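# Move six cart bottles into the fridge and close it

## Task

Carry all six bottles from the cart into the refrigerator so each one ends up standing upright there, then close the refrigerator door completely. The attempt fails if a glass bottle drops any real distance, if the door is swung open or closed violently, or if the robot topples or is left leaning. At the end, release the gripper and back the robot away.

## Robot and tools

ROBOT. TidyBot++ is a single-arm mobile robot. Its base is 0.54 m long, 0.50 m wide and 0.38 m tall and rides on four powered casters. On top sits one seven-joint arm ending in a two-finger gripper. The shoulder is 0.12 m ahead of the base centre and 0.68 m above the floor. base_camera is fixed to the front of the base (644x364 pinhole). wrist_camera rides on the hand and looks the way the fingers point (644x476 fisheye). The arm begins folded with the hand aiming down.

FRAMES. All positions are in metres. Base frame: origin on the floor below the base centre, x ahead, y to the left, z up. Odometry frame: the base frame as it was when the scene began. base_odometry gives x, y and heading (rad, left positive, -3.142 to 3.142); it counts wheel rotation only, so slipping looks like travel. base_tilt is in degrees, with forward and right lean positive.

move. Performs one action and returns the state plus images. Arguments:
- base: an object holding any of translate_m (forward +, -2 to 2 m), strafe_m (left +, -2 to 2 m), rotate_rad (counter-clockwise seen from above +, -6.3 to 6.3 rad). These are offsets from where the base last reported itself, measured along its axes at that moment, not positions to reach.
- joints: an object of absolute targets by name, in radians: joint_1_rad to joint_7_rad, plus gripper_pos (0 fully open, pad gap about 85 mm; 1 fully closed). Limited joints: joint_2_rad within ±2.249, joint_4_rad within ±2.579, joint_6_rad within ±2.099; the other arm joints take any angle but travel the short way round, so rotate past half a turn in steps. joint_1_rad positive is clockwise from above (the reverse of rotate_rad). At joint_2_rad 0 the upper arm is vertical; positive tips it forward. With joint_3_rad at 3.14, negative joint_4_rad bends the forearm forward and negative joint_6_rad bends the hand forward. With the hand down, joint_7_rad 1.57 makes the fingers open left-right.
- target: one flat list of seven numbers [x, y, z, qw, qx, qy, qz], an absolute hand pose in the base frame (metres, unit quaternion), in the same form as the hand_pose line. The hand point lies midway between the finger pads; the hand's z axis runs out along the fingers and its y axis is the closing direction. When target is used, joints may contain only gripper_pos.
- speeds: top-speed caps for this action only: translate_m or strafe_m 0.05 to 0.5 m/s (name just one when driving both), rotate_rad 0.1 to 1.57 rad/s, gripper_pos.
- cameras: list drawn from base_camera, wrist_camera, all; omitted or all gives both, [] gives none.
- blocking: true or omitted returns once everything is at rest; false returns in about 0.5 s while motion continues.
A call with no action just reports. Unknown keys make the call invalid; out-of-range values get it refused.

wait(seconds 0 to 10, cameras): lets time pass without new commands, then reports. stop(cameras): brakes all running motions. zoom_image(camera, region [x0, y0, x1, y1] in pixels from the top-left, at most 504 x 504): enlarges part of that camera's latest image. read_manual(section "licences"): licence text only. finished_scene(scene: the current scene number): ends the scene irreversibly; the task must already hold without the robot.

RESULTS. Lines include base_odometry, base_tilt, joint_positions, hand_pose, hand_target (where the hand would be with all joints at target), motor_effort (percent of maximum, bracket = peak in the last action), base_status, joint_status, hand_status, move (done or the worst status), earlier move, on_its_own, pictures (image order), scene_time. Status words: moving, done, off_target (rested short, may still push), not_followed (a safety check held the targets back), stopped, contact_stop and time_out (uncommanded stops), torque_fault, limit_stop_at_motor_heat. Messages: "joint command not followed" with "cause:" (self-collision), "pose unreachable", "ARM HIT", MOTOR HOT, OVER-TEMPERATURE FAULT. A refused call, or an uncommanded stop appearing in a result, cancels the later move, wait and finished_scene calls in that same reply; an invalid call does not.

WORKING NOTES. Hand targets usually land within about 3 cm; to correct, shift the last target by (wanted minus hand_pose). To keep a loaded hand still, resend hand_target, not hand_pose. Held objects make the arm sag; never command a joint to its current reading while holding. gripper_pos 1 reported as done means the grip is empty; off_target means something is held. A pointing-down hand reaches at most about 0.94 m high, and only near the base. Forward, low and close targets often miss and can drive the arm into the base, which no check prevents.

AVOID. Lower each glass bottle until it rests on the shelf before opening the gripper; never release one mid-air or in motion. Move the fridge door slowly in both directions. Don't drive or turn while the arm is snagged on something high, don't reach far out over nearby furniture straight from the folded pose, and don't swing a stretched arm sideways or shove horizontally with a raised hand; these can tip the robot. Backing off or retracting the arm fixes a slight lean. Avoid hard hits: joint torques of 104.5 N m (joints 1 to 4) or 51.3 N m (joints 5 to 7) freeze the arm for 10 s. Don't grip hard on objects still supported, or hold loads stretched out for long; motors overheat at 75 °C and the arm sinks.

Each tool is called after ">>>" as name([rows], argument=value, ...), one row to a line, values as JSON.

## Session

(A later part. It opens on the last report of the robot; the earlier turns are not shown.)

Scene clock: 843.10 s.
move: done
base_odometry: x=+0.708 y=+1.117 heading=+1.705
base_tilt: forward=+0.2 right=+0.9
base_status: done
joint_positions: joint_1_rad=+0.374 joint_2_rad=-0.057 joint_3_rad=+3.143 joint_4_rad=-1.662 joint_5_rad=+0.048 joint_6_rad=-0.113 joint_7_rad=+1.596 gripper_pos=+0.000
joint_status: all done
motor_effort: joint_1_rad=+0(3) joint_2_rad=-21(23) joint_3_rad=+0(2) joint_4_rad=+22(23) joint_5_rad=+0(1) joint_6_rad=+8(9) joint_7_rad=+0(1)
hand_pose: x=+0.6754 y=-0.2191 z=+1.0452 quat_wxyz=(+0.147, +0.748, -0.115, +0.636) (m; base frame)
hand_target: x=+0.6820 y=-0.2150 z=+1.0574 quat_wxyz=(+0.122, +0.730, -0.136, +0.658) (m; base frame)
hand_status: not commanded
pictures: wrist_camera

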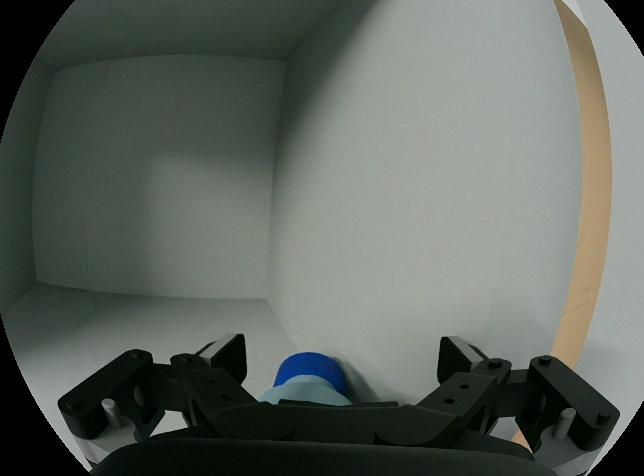

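>>> move(joints={"joint_1_rad": 0.34, "joint_2_rad": -0.045, "joint_4_rad": -1.74, "joint_6_rad": 0.02}, cameras=["wrist_camera"])

>>> move(joints={"joint_1_rad": 0.34, "joint_2_rad": -0.037, "joint_4_rad": -1.795, "joint_6_rad": 0.082}, cameras=["wrist_camera"])

Scene clock: 865.50 s.
move: done
base_odometry: x=+0.708 y=+1.117 heading=+1.705
base_tilt: forward=+0.3 right=+0.9
base_status: not commanded
joint_positions: joint_1_rad=+0.355 joint_2_rad=-0.057 joint_3_rad=+3.143 joint_4_rad=-1.726 joint_5_rad=+0.048 joint_6_rad=-0.029 joint_7_rad=+1.596 gripper_pos=+0.000
joint_status: all done
motor_effort: joint_1_rad=+0(1) joint_2_rad=-20(22) joint_3_rad=-1(2) joint_4_rad=+22(23) joint_5_rad=+0(1) joint_6_rad=+8(9) joint_7_rad=-1(1)
hand_pose: x=+0.6796 y=-0.2072 z=+1.0314 quat_wxyz=(+0.141, +0.743, -0.106, +0.645) (m; base frame)
hand_target: x=+0.6876 y=-0.1997 z=+1.0308 quat_wxyz=(+0.113, +0.732, -0.126, +0.660) (m; base frame)
hand_status: not commanded
pictures: wrist_camera

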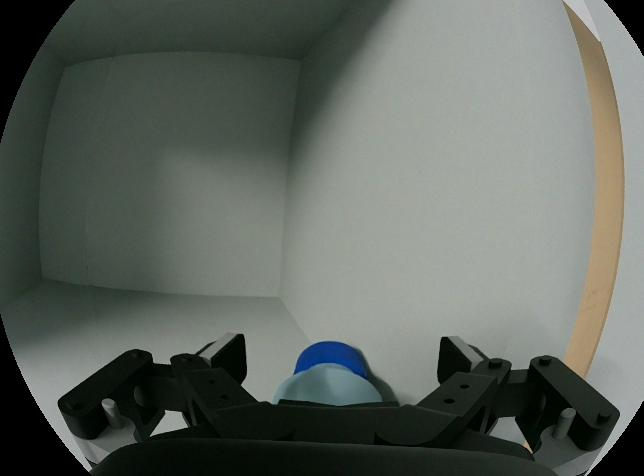

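Scene clock: 866.53 s.
move: done
base_odometry: x=+0.708 y=+1.117 heading=+1.705
base_tilt: forward=+0.2 right=+1.0
base_status: not commanded
joint_positions: joint_1_rad=+0.355 joint_2_rad=-0.054 joint_3_rad=+3.143 joint_4_rad=-1.780 joint_5_rad=+0.048 joint_6_rad=+0.035 joint_7_rad=+1.596 gripper_pos=+0.000
joint_status: all done
motor_effort: joint_1_rad=+0(1) joint_2_rad=-20(21) joint_3_rad=-1(1) joint_4_rad=+22(23) joint_5_rad=+0(1) joint_6_rad=+8(9) joint_7_rad=+0(1)
hand_pose: x=+0.6794 y=-0.2061 z=+1.0161 quat_wxyz=(+0.141, +0.741, -0.105, +0.648) (m; base frame)
hand_target: x=+0.6878 y=-0.1998 z=+1.0111 quat_wxyz=(+0.113, +0.733, -0.126, +0.659) (m; base frame)
hand_status: not commanded
pictures: wrist_camera

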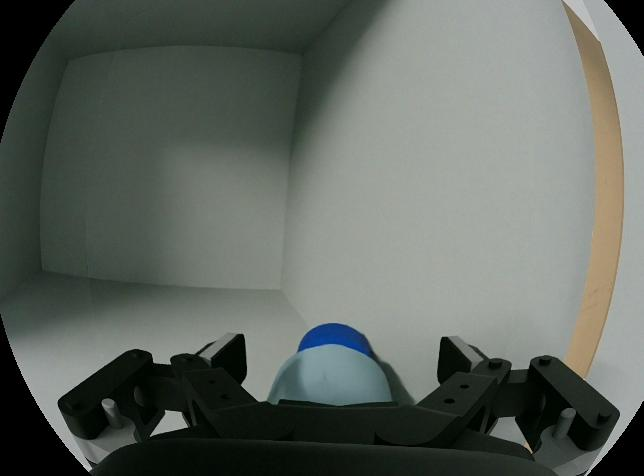

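>>> move(joints={"joint_1_rad": 0.34, "joint_2_rad": -0.0245, "joint_4_rad": -1.854, "joint_6_rad": 0.155}, cameras=["wrist_camera"])

>>> move(base={"strafe_m": 0.05}, speeds={"strafe_m": 0.05}, cameras=["wrist_camera"])

Scene clock: 877.37 s.
move: done
base_odometry: x=+0.708 y=+1.117 heading=+1.705
base_tilt: forward=+0.2 right=+0.9
base_status: not commanded
joint_positions: joint_1_rad=+0.355 joint_2_rad=-0.043 joint_3_rad=+3.143 joint_4_rad=-1.838 joint_5_rad=+0.048 joint_6_rad=+0.108 joint_7_rad=+1.596 gripper_pos=+0.000
joint_status: all done
motor_effort: joint_1_rad=+0(1) joint_2_rad=-20(21) joint_3_rad=+0(1) joint_4_rad=+21(23) joint_5_rad=-1(1) joint_6_rad=+8(9) joint_7_rad=+0(1)
hand_pose: x=+0.6803 y=-0.2053 z=+0.9959 quat_wxyz=(+0.139, +0.740, -0.103, +0.650) (m; base frame)
hand_target: x=+0.6881 y=-0.1999 z=+0.9898 quat_wxyz=(+0.113, +0.732, -0.126, +0.660) (m; base frame)
hand_status: not commanded
pictures: wrist_camera

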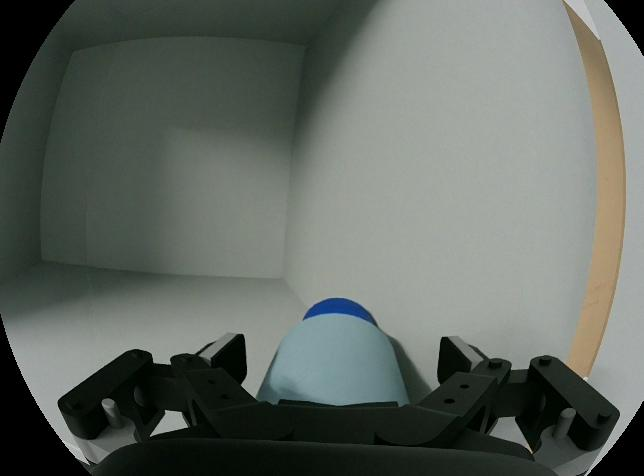

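Scene clock: 878.97 s.
move: done
base_odometry: x=+0.658 y=+1.111 heading=+1.705
base_tilt: forward=+0.2 right=+0.9
base_status: done
joint_positions: joint_1_rad=+0.351 joint_2_rad=-0.039 joint_3_rad=+3.143 joint_4_rad=-1.842 joint_5_rad=+0.048 joint_6_rad=+0.121 joint_7_rad=+1.596 gripper_pos=+0.000
joint_status: not commanded
motor_effort: joint_1_rad=+0(2) joint_2_rad=-20(22) joint_3_rad=+0(3) joint_4_rad=+21(22) joint_5_rad=+0(1) joint_6_rad=+9(9) joint_7_rad=+0(1)
hand_pose: x=+0.6822 y=-0.2037 z=+0.9950 quat_wxyz=(+0.139, +0.738, -0.102, +0.652) (m; base frame)
hand_target: x=+0.6881 y=-0.1999 z=+0.9898 quat_wxyz=(+0.113, +0.732, -0.126, +0.660) (m; base frame)
hand_status: not commanded
pictures: wrist_camera

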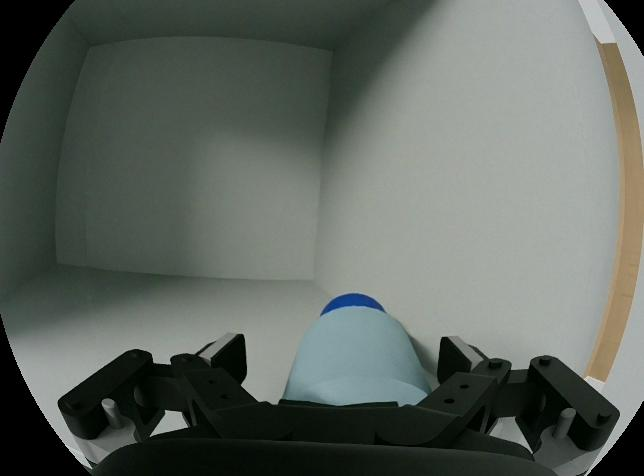

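>>> move(base={"strafe_m": 0.05}, speeds={"strafe_m": 0.05}, cameras=["wrist_camera"])

Scene clock: 885.00 s.
move: done
base_odometry: x=+0.608 y=+1.104 heading=+1.705
base_tilt: forward=+0.2 right=+0.8
base_status: done
joint_positions: joint_1_rad=+0.349 joint_2_rad=-0.038 joint_3_rad=+3.143 joint_4_rad=-1.842 joint_5_rad=+0.048 joint_6_rad=+0.123 joint_7_rad=+1.596 gripper_pos=+0.000
joint_status: not commanded
motor_effort: joint_1_rad=+1(3) joint_2_rad=-20(22) joint_3_rad=+0(4) joint_4_rad=+22(22) joint_5_rad=-1(1) joint_6_rad=+9(9) joint_7_rad=+0(1)
hand_pose: x=+0.6829 y=-0.2023 z=+0.9954 quat_wxyz=(+0.138, +0.738, -0.101, +0.653) (m; base frame)
hand_target: x=+0.6881 y=-0.1999 z=+0.9898 quat_wxyz=(+0.113, +0.732, -0.126, +0.660) (m; base frame)
hand_status: not commanded
pictures: wrist_camera

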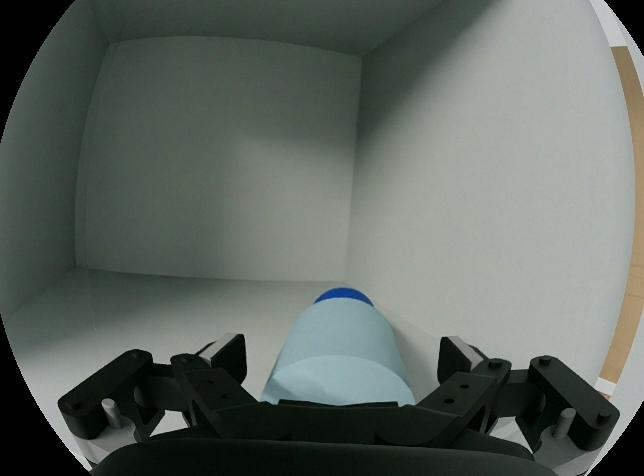

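>>> move(base={"translate_m": -0.1, "strafe_m": -0.02}, speeds={"translate_m": 0.15}, cameras=["wrist_camera"])

>>> move(joints={"joint_1_rad": 0.36, "joint_2_rad": 0.092, "joint_3_rad": 3.1416, "joint_4_rad": -1.007, "joint_5_rad": 0, "joint_6_rad": -1.606, "joint_7_rad": 1.5708, "gripper_pos": 0.0}, cameras=["wrist_camera"])

Scene clock: 956.83 s.
move: done
base_odometry: x=+0.641 y=+1.007 heading=+1.705
base_tilt: forward=+0.2 right=+0.8
base_status: done
joint_positions: joint_1_rad=+0.348 joint_2_rad=-0.035 joint_3_rad=+3.143 joint_4_rad=-1.842 joint_5_rad=+0.048 joint_6_rad=+0.123 joint_7_rad=+1.596 gripper_pos=+0.000
joint_status: not commanded
motor_effort: joint_1_rad=+0(1) joint_2_rad=-21(22) joint_3_rad=+0(2) joint_4_rad=+21(22) joint_5_rad=+0(1) joint_6_rad=+8(9) joint_7_rad=-1(1)
hand_pose: x=+0.6839 y=-0.2025 z=+0.9935 quat_wxyz=(+0.138, +0.739, -0.101, +0.652) (m; base frame)
hand_target: x=+0.6881 y=-0.1999 z=+0.9898 quat_wxyz=(+0.113, +0.732, -0.126, +0.660) (m; base frame)
hand_status: not commanded
pictures: wrist_camera

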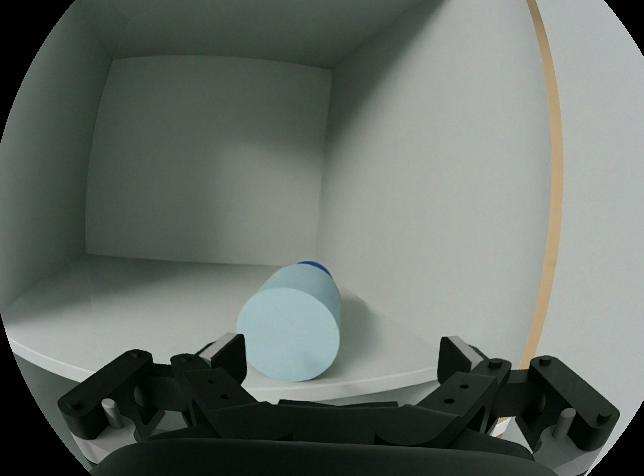

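Scene clock: 959.57 s.
move: done
base_odometry: x=+0.641 y=+1.007 heading=+1.705
base_tilt: forward=+0.2 right=+0.9
base_status: not commanded
joint_positions: joint_1_rad=+0.348 joint_2_rad=+0.070 joint_3_rad=+3.143 joint_4_rad=-1.011 joint_5_rad=+0.048 joint_6_rad=-1.545 joint_7_rad=+1.596 gripper_pos=+0.000
joint_status: all done
motor_effort: joint_1_rad=+0(1) joint_2_rad=-20(23) joint_3_rad=-1(2) joint_4_rad=+17(23) joint_5_rad=+0(2) joint_6_rad=+4(9) joint_7_rad=+0(1)
hand_pose: x=+0.5467 y=-0.1702 z=+0.9789 quat_wxyz=(+0.070, +0.953, -0.161, +0.246) (m; base frame)
hand_target: x=+0.5409 y=-0.1574 z=+0.9616 quat_wxyz=(+0.039, +0.960, -0.175, +0.213) (m; base frame)
hand_status: not commanded
pictures: wrist_camera

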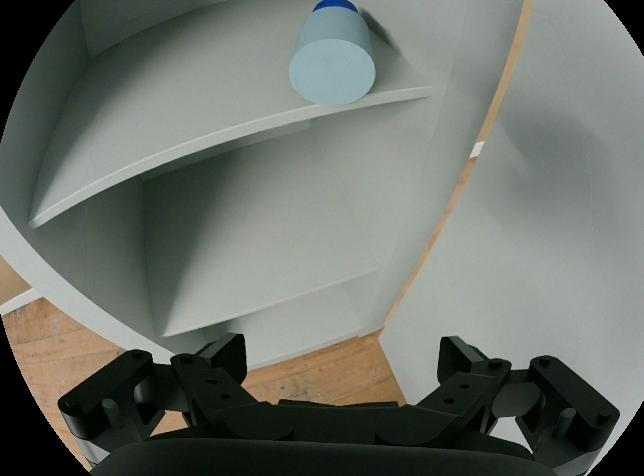

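>>> wait(seconds=0, cameras=["wrist_camera"])

>>> zoom_image(camera="wrist_camera", region=[240, 0, 460, 160])

Scene clock: 989.30 s.
base_odometry: x=+0.641 y=+1.007 heading=+1.705
base_tilt: forward=+0.2 right=+0.9
base_status: not commanded
joint_positions: joint_1_rad=+0.348 joint_2_rad=+0.070 joint_3_rad=+3.143 joint_4_rad=-1.011 joint_5_rad=+0.048 joint_6_rad=-1.548 joint_7_rad=+1.596 gripper_pos=+0.000
joint_status: all done
motor_effort: joint_1_rad=+0(1) joint_2_rad=-20(23) joint_3_rad=+0(2) joint_4_rad=+17(23) joint_5_rad=+0(2) joint_6_rad=+5(9) joint_7_rad=+0(1)
hand_pose: x=+0.5459 y=-0.1699 z=+0.9785 quat_wxyz=(+0.070, +0.954, -0.161, +0.245) (m; base frame)
hand_target: x=+0.5409 y=-0.1574 z=+0.9616 quat_wxyz=(+0.039, +0.960, -0.175, +0.213) (m; base frame)
hand_status: not commanded
pictures: wrist_camera

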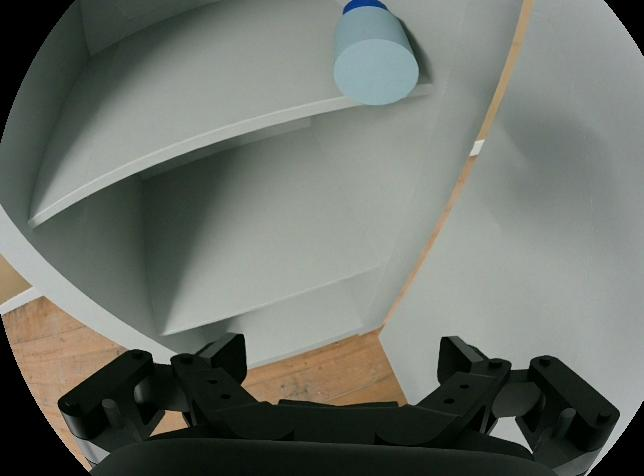

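Scaled by 2.291.

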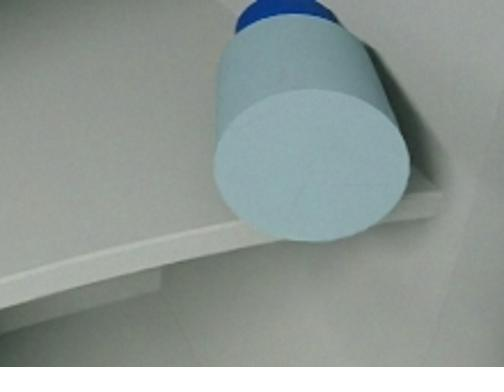

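>>> move(base={"strafe_m": -0.079}, joints={"joint_1_rad": 0.34, "joint_2_rad": -0.05, "joint_3_rad": 3.1416, "joint_4_rad": -1.66, "joint_5_rad": 0, "joint_6_rad": -0.065, "joint_7_rad": 1.5708}, cameras=[])

>>> move(base={"translate_m": 0.12}, speeds={"translate_m": 0.15}, cameras=["wrist_camera"])

Scene clock: 1020.30 s.
move: done
base_odometry: x=+0.720 y=+1.018 heading=+1.704
base_tilt: forward=+0.2 right=+0.9
base_status: done
joint_positions: joint_1_rad=+0.352 joint_2_rad=-0.040 joint_3_rad=+3.143 joint_4_rad=-1.640 joint_5_rad=+0.048 joint_6_rad=-0.118 joint_7_rad=+1.596 gripper_pos=+0.000
joint_status: all done
motor_effort: joint_1_rad=+0(2) joint_2_rad=-20(24) joint_3_rad=+0(2) joint_4_rad=+22(23) joint_5_rad=+0(2) joint_6_rad=+9(9) joint_7_rad=+0(2)
hand_pose: x=+0.6869 y=-0.2095 z=+1.0475 quat_wxyz=(+0.140, +0.749, -0.107, +0.638) (m; base frame)
hand_target: x=+0.6876 y=-0.1997 z=+1.0573 quat_wxyz=(+0.113, +0.732, -0.126, +0.660) (m; base frame)
hand_status: not commanded
pictures: none
No camera images: "cameras" was empty.

Scene clock: 1021.77 s.
move: done
base_odometry: x=+0.704 y=+1.137 heading=+1.704
base_tilt: forward=+0.1 right=+1.0
base_status: done
joint_positions: joint_1_rad=+0.352 joint_2_rad=-0.051 joint_3_rad=+3.143 joint_4_rad=-1.641 joint_5_rad=+0.048 joint_6_rad=-0.114 joint_7_rad=+1.596 gripper_pos=+0.000
joint_status: not commanded
motor_effort: joint_1_rad=+0(1) joint_2_rad=-20(23) joint_3_rad=-1(2) joint_4_rad=+22(22) joint_5_rad=+0(1) joint_6_rad=+9(9) joint_7_rad=+0(1)
hand_pose: x=+0.6833 y=-0.2081 z=+1.0545 quat_wxyz=(+0.141, +0.745, -0.107, +0.643) (m; base frame)
hand_target: x=+0.6876 y=-0.1997 z=+1.0573 quat_wxyz=(+0.113, +0.732, -0.126, +0.660) (m; base frame)
hand_status: not commanded
pictures: wrist_camera

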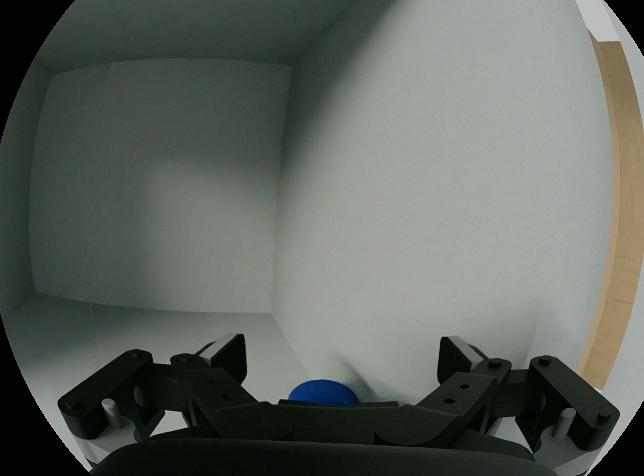

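>>> move(joints={"joint_1_rad": 0.33, "joint_2_rad": -0.037, "joint_4_rad": -1.795, "joint_6_rad": 0.082}, cameras=["wrist_camera"])

>>> move(joints={"joint_1_rad": 0.33, "joint_2_rad": -0.0245, "joint_4_rad": -1.854, "joint_6_rad": 0.155}, cameras=["wrist_camera"])

Scene clock: 1030.10 s.
move: done
base_odometry: x=+0.704 y=+1.137 heading=+1.704
base_tilt: forward=+0.1 right=+0.9
base_status: not commanded
joint_positions: joint_1_rad=+0.347 joint_2_rad=-0.050 joint_3_rad=+3.143 joint_4_rad=-1.780 joint_5_rad=+0.048 joint_6_rad=+0.031 joint_7_rad=+1.596 gripper_pos=+0.000
joint_status: all done
motor_effort: joint_1_rad=+0(1) joint_2_rad=-20(21) joint_3_rad=-1(1) joint_4_rad=+22(23) joint_5_rad=+0(1) joint_6_rad=+8(10) joint_7_rad=+0(1)
hand_pose: x=+0.6819 y=-0.2025 z=+1.0122 quat_wxyz=(+0.138, +0.744, -0.102, +0.646) (m; base frame)
hand_target: x=+0.6898 y=-0.1941 z=+1.0111 quat_wxyz=(+0.110, +0.733, -0.122, +0.660) (m; base frame)
hand_status: not commanded
pictures: wrist_camera

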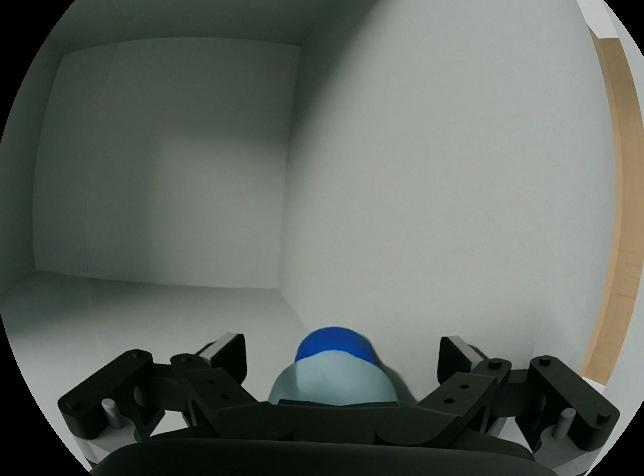

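Scene clock: 1030.93 s.
move: done
base_odometry: x=+0.704 y=+1.137 heading=+1.704
base_tilt: forward=+0.2 right=+0.8
base_status: not commanded
joint_positions: joint_1_rad=+0.346 joint_2_rad=-0.046 joint_3_rad=+3.143 joint_4_rad=-1.836 joint_5_rad=+0.048 joint_6_rad=+0.108 joint_7_rad=+1.596 gripper_pos=+0.000
joint_status: all done
motor_effort: joint_1_rad=+0(1) joint_2_rad=-20(22) joint_3_rad=-1(1) joint_4_rad=+21(22) joint_5_rad=-1(1) joint_6_rad=+9(9) joint_7_rad=+0(1)
hand_pose: x=+0.6813 y=-0.2005 z=+0.9989 quat_wxyz=(+0.137, +0.739, -0.100, +0.652) (m; base frame)
hand_target: x=+0.6901 y=-0.1942 z=+0.9898 quat_wxyz=(+0.110, +0.733, -0.122, +0.660) (m; base frame)
hand_status: not commanded
pictures: wrist_camera

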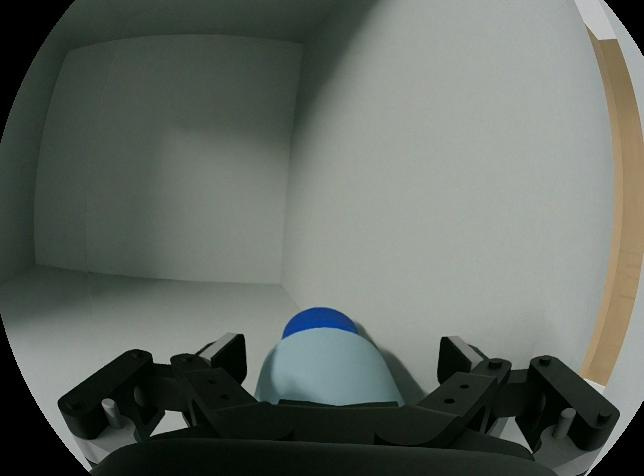

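>>> wait(seconds=0, cameras=["wrist_camera"])

Scene clock: 1035.60 s.
base_odometry: x=+0.704 y=+1.137 heading=+1.704
base_tilt: forward=+0.3 right=+0.8
base_status: not commanded
joint_positions: joint_1_rad=+0.346 joint_2_rad=-0.046 joint_3_rad=+3.143 joint_4_rad=-1.836 joint_5_rad=+0.048 joint_6_rad=+0.108 joint_7_rad=+1.596 gripper_pos=+0.000
joint_status: all done
motor_effort: joint_1_rad=+0(1) joint_2_rad=-20(22) joint_3_rad=-1(1) joint_4_rad=+21(22) joint_5_rad=+0(1) joint_6_rad=+9(9) joint_7_rad=-1(1)
hand_pose: x=+0.6813 y=-0.2005 z=+0.9989 quat_wxyz=(+0.137, +0.739, -0.100, +0.652) (m; base frame)
hand_target: x=+0.6901 y=-0.1942 z=+0.9898 quat_wxyz=(+0.110, +0.733, -0.122, +0.660) (m; base frame)
hand_status: not commanded
pictures: wrist_camera

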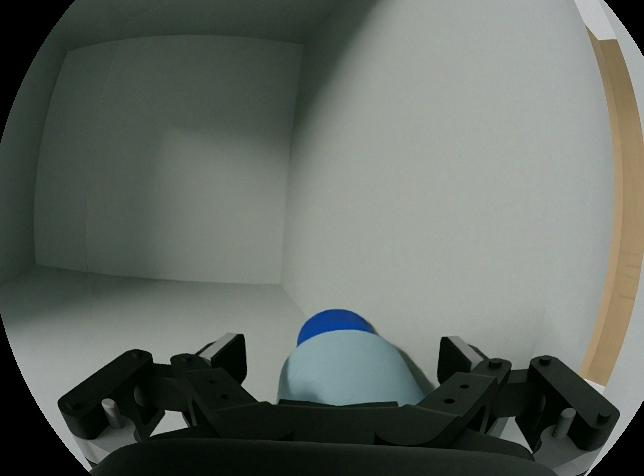

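>>> move(base={"strafe_m": 0.035}, speeds={"strafe_m": 0.05}, cameras=[])

>>> move(joints={"joint_1_rad": 0.33, "joint_2_rad": -0.0018, "joint_4_rad": -1.932, "joint_6_rad": 0.255}, cameras=["wrist_camera"])

Scene clock: 1048.53 s.
move: done
base_odometry: x=+0.669 y=+1.132 heading=+1.704
base_tilt: forward=+0.2 right=+0.8
base_status: done
joint_positions: joint_1_rad=+0.345 joint_2_rad=-0.045 joint_3_rad=+3.143 joint_4_rad=-1.836 joint_5_rad=+0.048 joint_6_rad=+0.119 joint_7_rad=+1.596 gripper_pos=+0.000
joint_status: not commanded
motor_effort: joint_1_rad=-1(2) joint_2_rad=-17(21) joint_3_rad=-1(3) joint_4_rad=+19(21) joint_5_rad=-1(1) joint_6_rad=+7(8) joint_7_rad=+0(1)
hand_pose: x=+0.6822 y=-0.1998 z=+1.0020 quat_wxyz=(+0.137, +0.735, -0.099, +0.656) (m; base frame)
hand_target: x=+0.6901 y=-0.1942 z=+0.9898 quat_wxyz=(+0.110, +0.733, -0.122, +0.660) (m; base frame)
hand_status: not commanded
pictures: none
No camera images: "cameras" was empty.

Scene clock: 1049.37 s.
move: off_target
base_odometry: x=+0.669 y=+1.132 heading=+1.704
base_tilt: forward=+0.2 right=+0.8
base_status: not commanded
joint_positions: joint_1_rad=+0.345 joint_2_rad=-0.044 joint_3_rad=+3.143 joint_4_rad=-1.889 joint_5_rad=+0.048 joint_6_rad=+0.228 joint_7_rad=+1.596 gripper_pos=+0.000
joint_status: joint_2_rad off_target (ended at -0.044, target -0.002); joint_4_rad off_target (ended at -1.889, target -1.932); the others done
motor_effort: joint_1_rad=-1(2) joint_2_rad=-16(18) joint_3_rad=-3(3) joint_4_rad=+17(20) joint_5_rad=+0(1) joint_6_rad=+5(9) joint_7_rad=-1(1)
hand_pose: x=+0.6803 y=-0.1974 z=+1.0024 quat_wxyz=(+0.140, +0.717, -0.095, +0.676) (m; base frame)
hand_target: x=+0.6900 y=-0.1942 z=+0.9596 quat_wxyz=(+0.110, +0.733, -0.122, +0.660) (m; base frame)
hand_status: not commanded
pictures: wrist_camera

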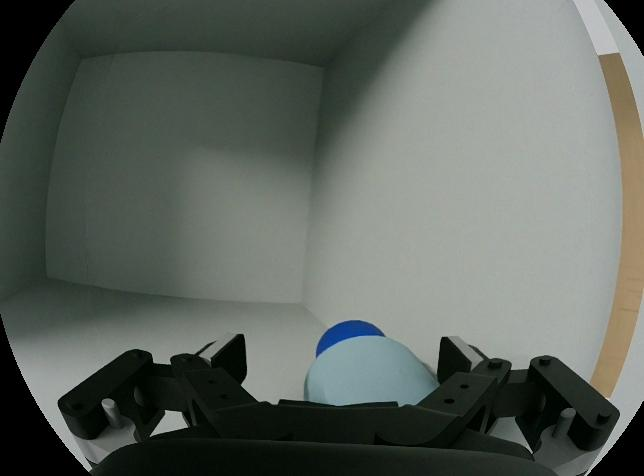

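>>> move(cameras=["wrist_camera", "base_camera"])

Scene clock: 1095.90 s.
base_odometry: x=+0.669 y=+1.132 heading=+1.704
base_tilt: forward=+0.3 right=+0.8
base_status: not commanded
joint_positions: joint_1_rad=+0.345 joint_2_rad=-0.044 joint_3_rad=+3.143 joint_4_rad=-1.890 joint_5_rad=+0.048 joint_6_rad=+0.228 joint_7_rad=+1.596 gripper_pos=+0.000
joint_status: joint_2_rad off_target (ended at -0.044, target -0.002); joint_4_rad off_target (ended at -1.889, target -1.932); the others done
motor_effort: joint_1_rad=-1(2) joint_2_rad=-16(18) joint_3_rad=-2(3) joint_4_rad=+16(20) joint_5_rad=-1(1) joint_6_rad=+6(9) joint_7_rad=-1(1)
hand_pose: x=+0.6803 y=-0.1974 z=+1.0024 quat_wxyz=(+0.140, +0.717, -0.095, +0.676) (m; base frame)
hand_target: x=+0.6900 y=-0.1942 z=+0.9596 quat_wxyz=(+0.110, +0.733, -0.122, +0.660) (m; base frame)
hand_status: not commanded
pictures: base_camera, wrist_camera

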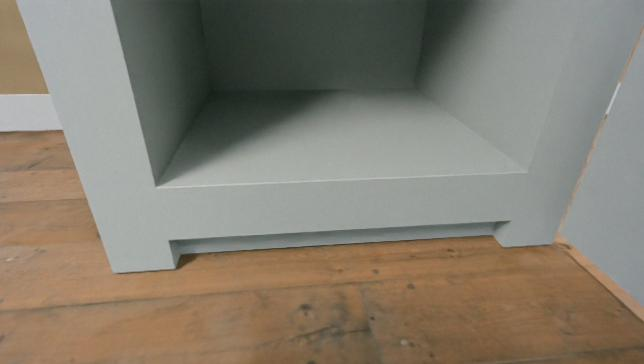

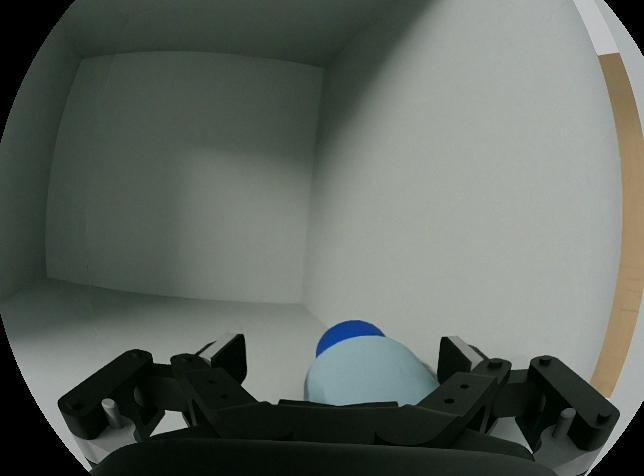

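>>> move(joints={"joint_2_rad": -0.05, "joint_4_rad": -1.76, "joint_6_rad": 0.05}, cameras=["wrist_camera"])

Scene clock: 1205.77 s.
move: done
base_odometry: x=+0.669 y=+1.132 heading=+1.704
base_tilt: forward=+0.1 right=+0.9
base_status: not commanded
joint_positions: joint_1_rad=+0.345 joint_2_rad=-0.050 joint_3_rad=+3.143 joint_4_rad=-1.759 joint_5_rad=+0.048 joint_6_rad=+0.110 joint_7_rad=+1.596 gripper_pos=+0.000
joint_status: all done
motor_effort: joint_1_rad=+0(1) joint_2_rad=-20(22) joint_3_rad=-1(2) joint_4_rad=+22(23) joint_5_rad=-1(1) joint_6_rad=+9(9) joint_7_rad=+0(1)
hand_pose: x=+0.6860 y=-0.2012 z=+1.0497 quat_wxyz=(+0.143, +0.711, -0.096, +0.682) (m; base frame)
hand_target: x=+0.6874 y=-0.1933 z=+1.0307 quat_wxyz=(+0.111, +0.728, -0.121, +0.666) (m; base frame)
hand_status: not commanded
pictures: wrist_camera

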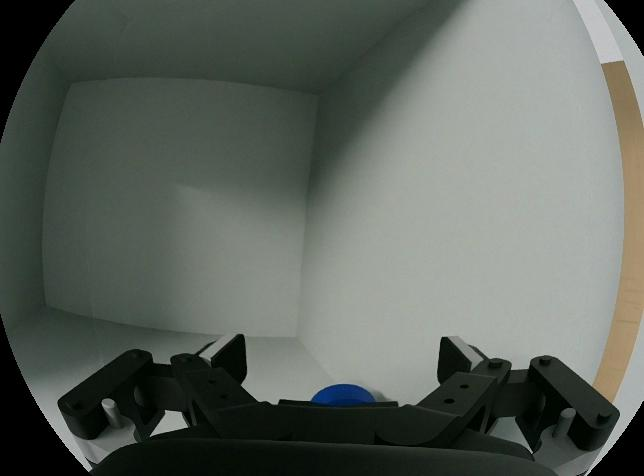

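>>> move(base={"translate_m": -0.2, "strafe_m": -0.03}, speeds={"translate_m": 0.3}, cameras=[])

>>> move(joints={"joint_1_rad": 0.33, "joint_2_rad": 0.2406, "joint_3_rad": 3.1416, "joint_4_rad": -0.5256, "joint_5_rad": 0.0, "joint_6_rad": -1.939, "joint_7_rad": 1.5708, "gripper_pos": 0.0}, cameras=["wrist_camera", "base_camera"])

Scene clock: 1221.57 s.
move: done
base_odometry: x=+0.725 y=+0.938 heading=+1.704
base_tilt: forward=+0.2 right=+0.9
base_status: done
joint_positions: joint_1_rad=+0.342 joint_2_rad=-0.056 joint_3_rad=+3.143 joint_4_rad=-1.759 joint_5_rad=+0.048 joint_6_rad=+0.107 joint_7_rad=+1.596 gripper_pos=+0.000
joint_status: not commanded
motor_effort: joint_1_rad=+0(1) joint_2_rad=-20(23) joint_3_rad=+0(1) joint_4_rad=+22(22) joint_5_rad=+0(1) joint_6_rad=+9(9) joint_7_rad=+0(1)
hand_pose: x=+0.6843 y=-0.1991 z=+1.0529 quat_wxyz=(+0.143, +0.710, -0.095, +0.684) (m; base frame)
hand_target: x=+0.6874 y=-0.1933 z=+1.0307 quat_wxyz=(+0.111, +0.728, -0.121, +0.666) (m; base frame)
hand_status: not commanded
pictures: none
No camera images: "cameras" was empty.

Scene clock: 1224.63 s.
move: done
base_odometry: x=+0.725 y=+0.938 heading=+1.704
base_tilt: forward=+0.2 right=+0.8
base_status: not commanded
joint_positions: joint_1_rad=+0.342 joint_2_rad=+0.217 joint_3_rad=+3.143 joint_4_rad=-0.532 joint_5_rad=+0.048 joint_6_rad=-1.878 joint_7_rad=+1.596 gripper_pos=+0.000
joint_status: all done
motor_effort: joint_1_rad=+0(2) joint_2_rad=-22(24) joint_3_rad=-1(2) joint_4_rad=+13(23) joint_5_rad=+0(2) joint_6_rad=+4(9) joint_7_rad=+0(2)
hand_pose: x=+0.5457 y=-0.1661 z=+1.0521 quat_wxyz=(+0.067, +0.953, -0.166, +0.246) (m; base frame)
hand_target: x=+0.5450 y=-0.1445 z=+1.0348 quat_wxyz=(+0.036, +0.963, -0.160, +0.214) (m; base frame)
hand_status: not commanded
pictures: base_camera, wrist_camera

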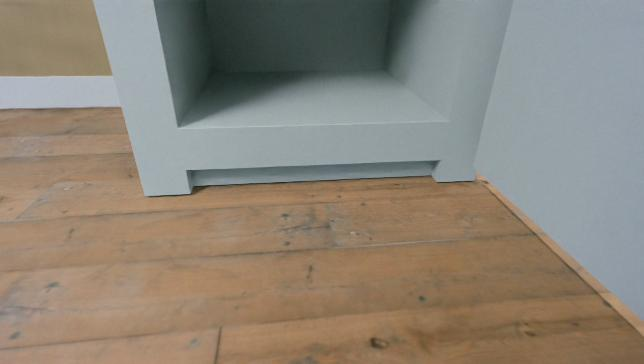

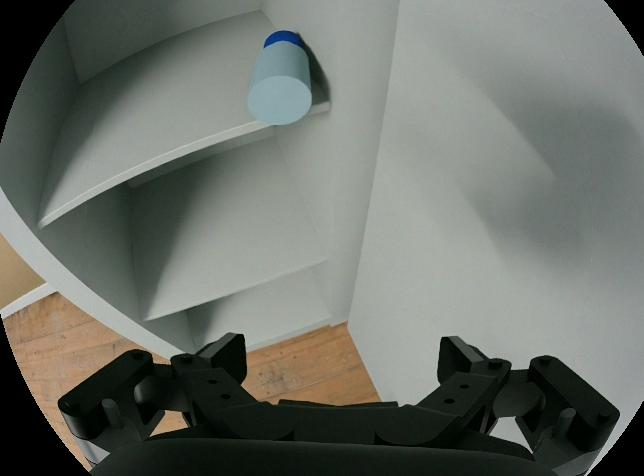

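>>> zoom_image(camera="wrist_camera", region=[180, 0, 380, 160])

Scaled by 2.520.

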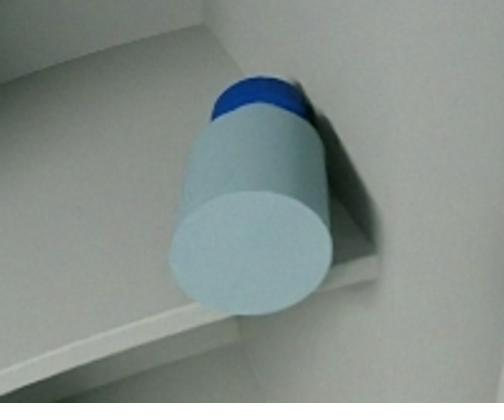

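>>> move(joints={"joint_1_rad": 0.33, "joint_2_rad": -0.0018, "joint_3_rad": 3.1416, "joint_4_rad": -1.932, "joint_5_rad": 0.0, "joint_6_rad": 0.255, "joint_7_rad": 1.5708, "gripper_pos": 0.0}, cameras=[])

>>> move(base={"translate_m": 0.061, "strafe_m": 0.014}, speeds={"translate_m": 0.2}, cameras=["wrist_camera"])

Scene clock: 1362.87 s.
move: done
base_odometry: x=+0.725 y=+0.938 heading=+1.704
base_tilt: forward=+0.2 right=+0.9
base_status: not commanded
joint_positions: joint_1_rad=+0.342 joint_2_rad=+0.007 joint_3_rad=+3.143 joint_4_rad=-1.912 joint_5_rad=+0.048 joint_6_rad=+0.203 joint_7_rad=+1.596 gripper_pos=+0.000
joint_status: all done
motor_effort: joint_1_rad=+0(2) joint_2_rad=-21(26) joint_3_rad=+0(2) joint_4_rad=+21(22) joint_5_rad=+0(2) joint_6_rad=+8(9) joint_7_rad=+0(2)
hand_pose: x=+0.6915 y=-0.2001 z=+0.9499 quat_wxyz=(+0.131, +0.750, -0.099, +0.640) (m; base frame)
hand_target: x=+0.6900 y=-0.1942 z=+0.9596 quat_wxyz=(+0.110, +0.733, -0.122, +0.660) (m; base frame)
hand_status: not commanded
pictures: none
No camera images: "cameras" was empty.

Scene clock: 1363.90 s.
move: done
base_odometry: x=+0.703 y=+0.996 heading=+1.704
base_tilt: forward=+0.2 right=+0.9
base_status: done
joint_positions: joint_1_rad=+0.339 joint_2_rad=+0.000 joint_3_rad=+3.143 joint_4_rad=-1.914 joint_5_rad=+0.048 joint_6_rad=+0.207 joint_7_rad=+1.596 gripper_pos=+0.000
joint_status: not commanded
motor_effort: joint_1_rad=+0(1) joint_2_rad=-21(24) joint_3_rad=-1(2) joint_4_rad=+21(22) joint_5_rad=-1(1) joint_6_rad=+9(9) joint_7_rad=+0(1)
hand_pose: x=+0.6901 y=-0.1977 z=+0.9545 quat_wxyz=(+0.131, +0.747, -0.098, +0.644) (m; base frame)
hand_target: x=+0.6900 y=-0.1942 z=+0.9596 quat_wxyz=(+0.110, +0.733, -0.122, +0.660) (m; base frame)
hand_status: not commanded
pictures: wrist_camera

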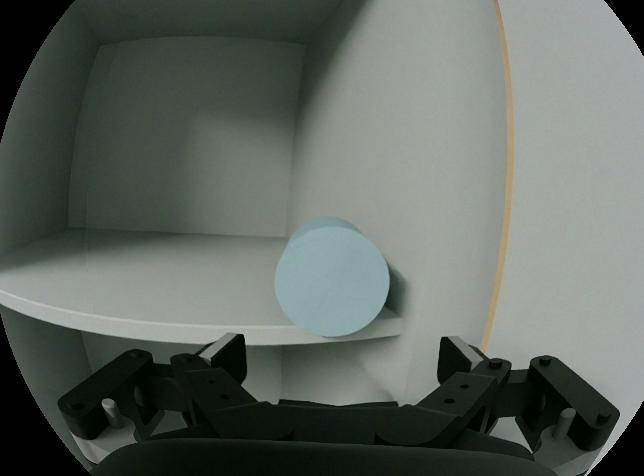

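>>> move(base={"translate_m": 0.05, "strafe_m": -0.010}, speeds={"translate_m": 0.1}, joints={"joint_1_rad": 0.33, "joint_2_rad": -0.010, "joint_4_rad": -1.905, "joint_6_rad": 0.22}, cameras=["wrist_camera"])

Scene clock: 1401.27 s.
move: done
base_odometry: x=+0.706 y=+1.047 heading=+1.705
base_tilt: forward=+0.2 right=+0.9
base_status: done
joint_positions: joint_1_rad=+0.339 joint_2_rad=-0.010 joint_3_rad=+3.143 joint_4_rad=-1.900 joint_5_rad=+0.048 joint_6_rad=+0.207 joint_7_rad=+1.596 gripper_pos=+0.000
joint_status: all done
motor_effort: joint_1_rad=+0(1) joint_2_rad=-21(24) joint_3_rad=-1(1) joint_4_rad=+21(22) joint_5_rad=-1(1) joint_6_rad=+8(10) joint_7_rad=-1(1)
hand_pose: x=+0.6895 y=-0.1975 z=+0.9691 quat_wxyz=(+0.133, +0.739, -0.096, +0.653) (m; base frame)
hand_target: x=+0.6903 y=-0.1943 z=+0.9700 quat_wxyz=(+0.110, +0.733, -0.122, +0.660) (m; base frame)
hand_status: not commanded
pictures: wrist_camera

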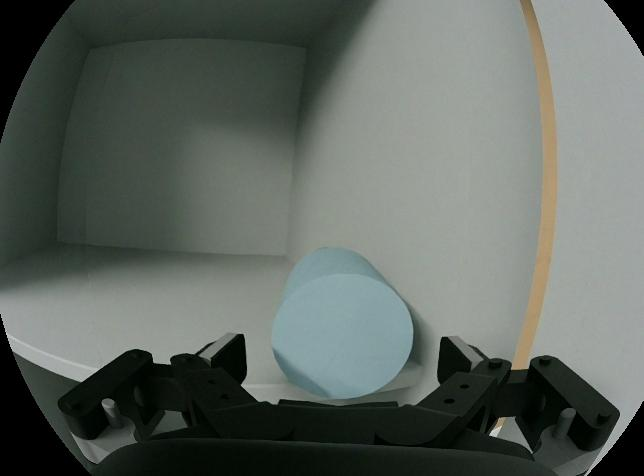

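>>> move(base={"translate_m": 0.043, "strafe_m": -0.012}, speeds={"translate_m": 0.07}, cameras=["wrist_camera"])

Scene clock: 1414.30 s.
move: done
base_odometry: x=+0.712 y=+1.092 heading=+1.705
base_tilt: forward=+0.2 right=+0.9
base_status: done
joint_positions: joint_1_rad=+0.339 joint_2_rad=-0.012 joint_3_rad=+3.143 joint_4_rad=-1.900 joint_5_rad=+0.048 joint_6_rad=+0.207 joint_7_rad=+1.596 gripper_pos=+0.000
joint_status: not commanded
motor_effort: joint_1_rad=+0(1) joint_2_rad=-21(23) joint_3_rad=-1(2) joint_4_rad=+21(22) joint_5_rad=-1(1) joint_6_rad=+8(9) joint_7_rad=+0(1)
hand_pose: x=+0.6888 y=-0.1972 z=+0.9706 quat_wxyz=(+0.133, +0.739, -0.096, +0.654) (m; base frame)
hand_target: x=+0.6903 y=-0.1943 z=+0.9700 quat_wxyz=(+0.110, +0.733, -0.122, +0.660) (m; base frame)
hand_status: not commanded
pictures: wrist_camera

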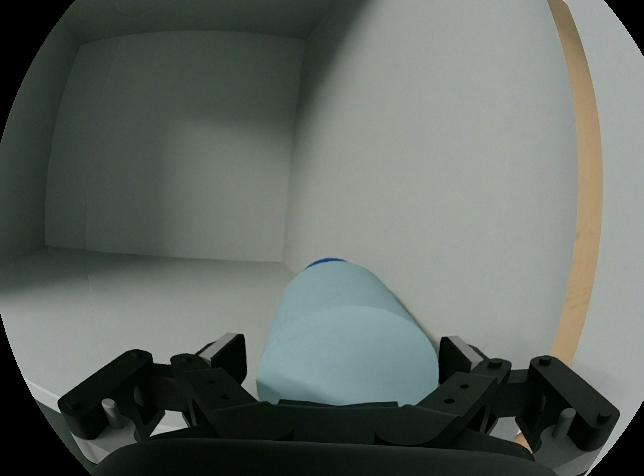

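>>> move(base={"strafe_m": 0.03}, speeds={"strafe_m": 0.05}, cameras=["wrist_camera"])

Scene clock: 1425.10 s.
move: done
base_odometry: x=+0.682 y=+1.088 heading=+1.705
base_tilt: forward=+0.2 right=+0.9
base_status: done
joint_positions: joint_1_rad=+0.338 joint_2_rad=-0.013 joint_3_rad=+3.143 joint_4_rad=-1.899 joint_5_rad=+0.048 joint_6_rad=+0.207 joint_7_rad=+1.596 gripper_pos=+0.000
joint_status: not commanded
motor_effort: joint_1_rad=+0(2) joint_2_rad=-21(22) joint_3_rad=+0(4) joint_4_rad=+21(21) joint_5_rad=-1(1) joint_6_rad=+8(9) joint_7_rad=+0(1)
hand_pose: x=+0.6889 y=-0.1966 z=+0.9711 quat_wxyz=(+0.133, +0.738, -0.096, +0.654) (m; base frame)
hand_target: x=+0.6903 y=-0.1943 z=+0.9700 quat_wxyz=(+0.110, +0.733, -0.122, +0.660) (m; base frame)
hand_status: not commanded
pictures: wrist_camera

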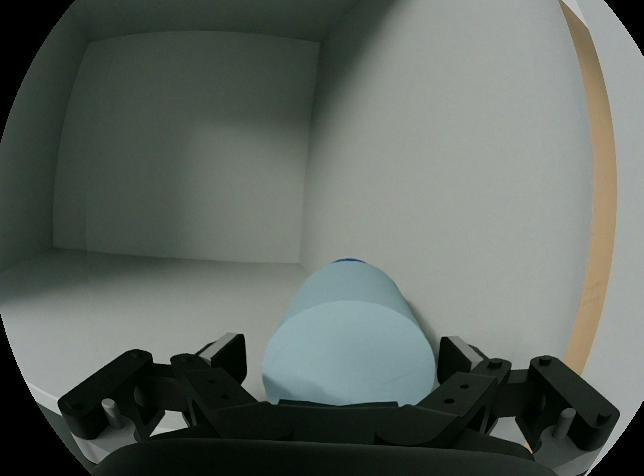

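>>> move(joints={"gripper_pos": 0.25}, cameras=["wrist_camera"])

Scene clock: 1430.17 s.
move: done
base_odometry: x=+0.682 y=+1.088 heading=+1.705
base_tilt: forward=+0.2 right=+0.8
base_status: not commanded
joint_positions: joint_1_rad=+0.338 joint_2_rad=-0.015 joint_3_rad=+3.143 joint_4_rad=-1.899 joint_5_rad=+0.048 joint_6_rad=+0.207 joint_7_rad=+1.596 gripper_pos=+0.234
joint_status: all done
motor_effort: joint_1_rad=-1(2) joint_2_rad=-20(21) joint_3_rad=-1(2) joint_4_rad=+22(22) joint_5_rad=-1(1) joint_6_rad=+9(10) joint_7_rad=+0(1)
hand_pose: x=+0.6884 y=-0.1961 z=+0.9728 quat_wxyz=(+0.133, +0.737, -0.096, +0.655) (m; base frame)
hand_target: x=+0.6903 y=-0.1943 z=+0.9700 quat_wxyz=(+0.110, +0.733, -0.122, +0.660) (m; base frame)
hand_status: not commanded
pictures: wrist_camera

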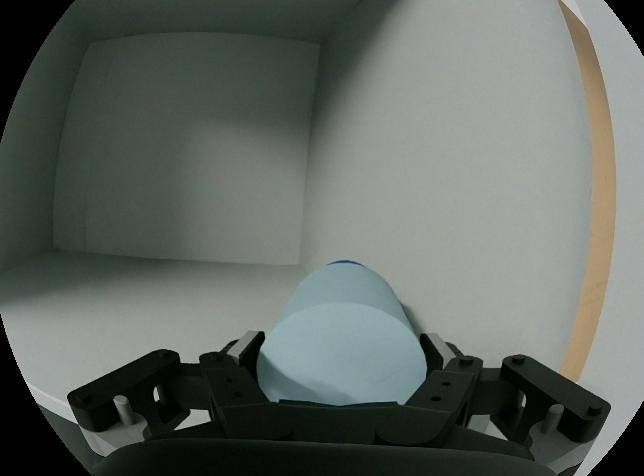

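>>> move(joints={"gripper_pos": 0.32}, cameras=[])

Scene clock: 1439.73 s.
move: off_target
base_odometry: x=+0.682 y=+1.088 heading=+1.705
base_tilt: forward=+0.3 right=+0.8
base_status: not commanded
joint_positions: joint_1_rad=+0.338 joint_2_rad=-0.015 joint_3_rad=+3.143 joint_4_rad=-1.899 joint_5_rad=+0.048 joint_6_rad=+0.207 joint_7_rad=+1.596 gripper_pos=+0.245
joint_status: gripper_pos off_target (ended at +0.245, target +0.320)
motor_effort: joint_1_rad=+0(1) joint_2_rad=-20(20) joint_3_rad=-1(1) joint_4_rad=+21(22) joint_5_rad=+0(1) joint_6_rad=+9(9) joint_7_rad=+0(1)
hand_pose: x=+0.6884 y=-0.1961 z=+0.9728 quat_wxyz=(+0.133, +0.737, -0.096, +0.655) (m; base frame)
hand_target: x=+0.6903 y=-0.1943 z=+0.9700 quat_wxyz=(+0.110, +0.733, -0.122, +0.660) (m; base frame)
hand_status: not commanded
pictures: none
No camera images: "cameras" was empty.

>>> move(joints={"joint_1_rad": 0.22}, cameras=["wrist_camera"])

Scene clock: 1451.50 s.
move: done
base_odometry: x=+0.682 y=+1.088 heading=+1.705
base_tilt: forward=+0.2 right=+0.9
base_status: not commanded
joint_positions: joint_1_rad=+0.246 joint_2_rad=-0.015 joint_3_rad=+3.151 joint_4_rad=-1.899 joint_5_rad=+0.048 joint_6_rad=+0.207 joint_7_rad=+1.596 gripper_pos=+0.245
joint_status: all done
motor_effort: joint_1_rad=-2(5) joint_2_rad=-20(21) joint_3_rad=-3(6) joint_4_rad=+20(21) joint_5_rad=-1(1) joint_6_rad=+8(9) joint_7_rad=+0(1)
hand_pose: x=+0.7028 y=-0.1480 z=+0.9728 quat_wxyz=(+0.106, +0.741, -0.065, +0.660) (m; base frame)
hand_target: x=+0.7081 y=-0.1304 z=+0.9700 quat_wxyz=(+0.073, +0.738, -0.082, +0.665) (m; base frame)
hand_status: not commanded
pictures: wrist_camera

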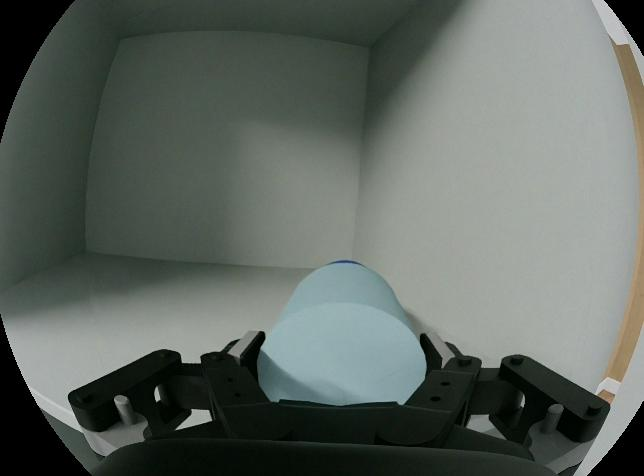

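>>> move(joints={"joint_1_rad": 0.11}, cameras=[])

>>> move(joints={"joint_1_rad": 0.0}, cameras=[])

>>> move(joints={"joint_1_rad": -0.03}, cameras=["wrist_camera"])

Scene clock: 1457.27 s.
move: done
base_odometry: x=+0.682 y=+1.088 heading=+1.705
base_tilt: forward=+0.2 right=+0.8
base_status: not commanded
joint_positions: joint_1_rad=+0.137 joint_2_rad=-0.015 joint_3_rad=+3.153 joint_4_rad=-1.899 joint_5_rad=+0.048 joint_6_rad=+0.207 joint_7_rad=+1.596 gripper_pos=+0.245
joint_status: all done
motor_effort: joint_1_rad=-2(6) joint_2_rad=-19(20) joint_3_rad=-2(6) joint_4_rad=+19(20) joint_5_rad=+0(1) joint_6_rad=+7(8) joint_7_rad=+0(1)
hand_pose: x=+0.7153 y=-0.0849 z=+0.9729 quat_wxyz=(+0.070, +0.743, -0.025, +0.665) (m; base frame)
hand_target: x=+0.7189 y=-0.0649 z=+0.9700 quat_wxyz=(+0.037, +0.742, -0.041, +0.668) (m; base frame)
hand_status: not commanded
pictures: none
No camera images: "cameras" was empty.

Scene clock: 1458.23 s.
move: done
base_odometry: x=+0.683 y=+1.088 heading=+1.705
base_tilt: forward=+0.2 right=+0.8
base_status: not commanded
joint_positions: joint_1_rad=+0.028 joint_2_rad=-0.015 joint_3_rad=+3.156 joint_4_rad=-1.899 joint_5_rad=+0.048 joint_6_rad=+0.207 joint_7_rad=+1.596 gripper_pos=+0.245
joint_status: all done
motor_effort: joint_1_rad=-2(7) joint_2_rad=-19(19) joint_3_rad=-3(7) joint_4_rad=+19(20) joint_5_rad=+0(1) joint_6_rad=+7(8) joint_7_rad=+0(1)
hand_pose: x=+0.7211 y=-0.0208 z=+0.9730 quat_wxyz=(+0.034, +0.743, +0.015, +0.668) (m; base frame)
hand_target: x=+0.7224 y=+0.0013 z=+0.9700 quat_wxyz=(+0.000, +0.743, +0.000, +0.669) (m; base frame)
hand_status: not commanded
pictures: none
No camera images: "cameras" was empty.

Scene clock: 1458.93 s.
move: done
base_odometry: x=+0.683 y=+1.088 heading=+1.705
base_tilt: forward=+0.3 right=+0.8
base_status: not commanded
joint_positions: joint_1_rad=+0.005 joint_2_rad=-0.015 joint_3_rad=+3.156 joint_4_rad=-1.898 joint_5_rad=+0.048 joint_6_rad=+0.207 joint_7_rad=+1.596 gripper_pos=+0.245
joint_status: all done
motor_effort: joint_1_rad=-3(6) joint_2_rad=-19(19) joint_3_rad=-4(6) joint_4_rad=+19(20) joint_5_rad=+0(1) joint_6_rad=+7(8) joint_7_rad=+0(1)
hand_pose: x=+0.7214 y=-0.0078 z=+0.9731 quat_wxyz=(+0.027, +0.743, +0.023, +0.668) (m; base frame)
hand_target: x=+0.7221 y=+0.0194 z=+0.9700 quat_wxyz=(-0.010, +0.743, +0.011, +0.669) (m; base frame)
hand_status: not commanded
pictures: wrist_camera

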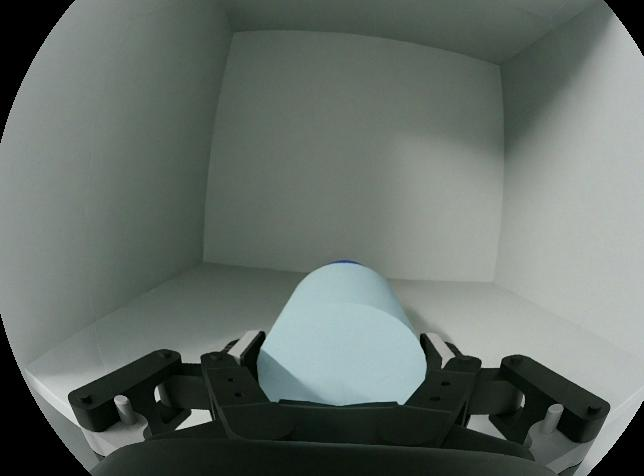

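>>> move(joints={"joint_1_rad": 0.0}, cameras=[])

>>> move(joints={"gripper_pos": 0.22}, cameras=[])

>>> move(joints={"gripper_pos": 0.17}, cameras=["wrist_camera"])

Scene clock: 1491.33 s.
move: done
base_odometry: x=+0.683 y=+1.088 heading=+1.705
base_tilt: forward=+0.1 right=+0.8
base_status: not commanded
joint_positions: joint_1_rad=+0.006 joint_2_rad=-0.015 joint_3_rad=+3.156 joint_4_rad=-1.898 joint_5_rad=+0.048 joint_6_rad=+0.207 joint_7_rad=+1.596 gripper_pos=+0.245
joint_status: all done
motor_effort: joint_1_rad=-2(4) joint_2_rad=-19(20) joint_3_rad=-3(4) joint_4_rad=+19(20) joint_5_rad=-1(1) joint_6_rad=+7(8) joint_7_rad=+0(1)
hand_pose: x=+0.7214 y=-0.0080 z=+0.9731 quat_wxyz=(+0.027, +0.743, +0.023, +0.668) (m; base frame)
hand_target: x=+0.7224 y=+0.0013 z=+0.9700 quat_wxyz=(+0.000, +0.743, +0.000, +0.669) (m; base frame)
hand_status: not commanded
pictures: none
No camera images: "cameras" was empty.

Scene clock: 1491.87 s.
move: done
base_odometry: x=+0.683 y=+1.088 heading=+1.705
base_tilt: forward=+0.1 right=+0.9
base_status: not commanded
joint_positions: joint_1_rad=+0.006 joint_2_rad=-0.015 joint_3_rad=+3.156 joint_4_rad=-1.898 joint_5_rad=+0.048 joint_6_rad=+0.207 joint_7_rad=+1.596 gripper_pos=+0.219
joint_status: all done
motor_effort: joint_1_rad=+0(2) joint_2_rad=-21(22) joint_3_rad=+0(3) joint_4_rad=+20(21) joint_5_rad=+0(1) joint_6_rad=+8(9) joint_7_rad=+1(1)
hand_pose: x=+0.7214 y=-0.0080 z=+0.9731 quat_wxyz=(+0.027, +0.743, +0.023, +0.668) (m; base frame)
hand_target: x=+0.7224 y=+0.0013 z=+0.9700 quat_wxyz=(+0.000, +0.743, +0.000, +0.669) (m; base frame)
hand_status: not commanded
pictures: none
No camera images: "cameras" was empty.

Scene clock: 1492.33 s.
move: done
base_odometry: x=+0.683 y=+1.088 heading=+1.705
base_tilt: forward=+0.1 right=+0.9
base_status: not commanded
joint_positions: joint_1_rad=+0.006 joint_2_rad=-0.015 joint_3_rad=+3.156 joint_4_rad=-1.898 joint_5_rad=+0.048 joint_6_rad=+0.207 joint_7_rad=+1.596 gripper_pos=+0.170
joint_status: all done
motor_effort: joint_1_rad=+0(0) joint_2_rad=-21(22) joint_3_rad=-1(1) joint_4_rad=+21(21) joint_5_rad=-1(1) joint_6_rad=+8(9) joint_7_rad=+0(1)
hand_pose: x=+0.7214 y=-0.0080 z=+0.9731 quat_wxyz=(+0.027, +0.743, +0.023, +0.668) (m; base frame)
hand_target: x=+0.7224 y=+0.0013 z=+0.9700 quat_wxyz=(+0.000, +0.743, +0.000, +0.669) (m; base frame)
hand_status: not commanded
pictures: wrist_camera

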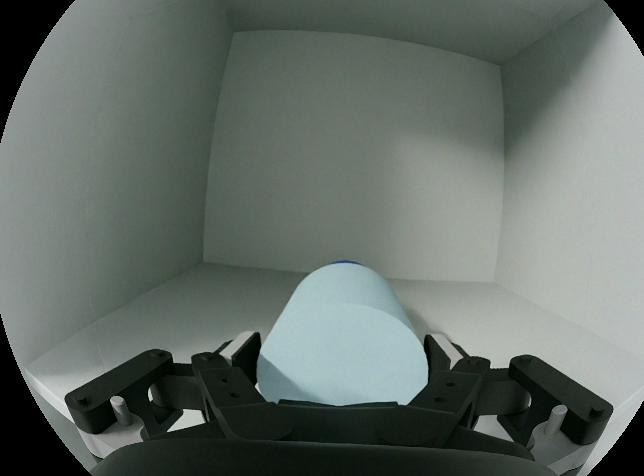

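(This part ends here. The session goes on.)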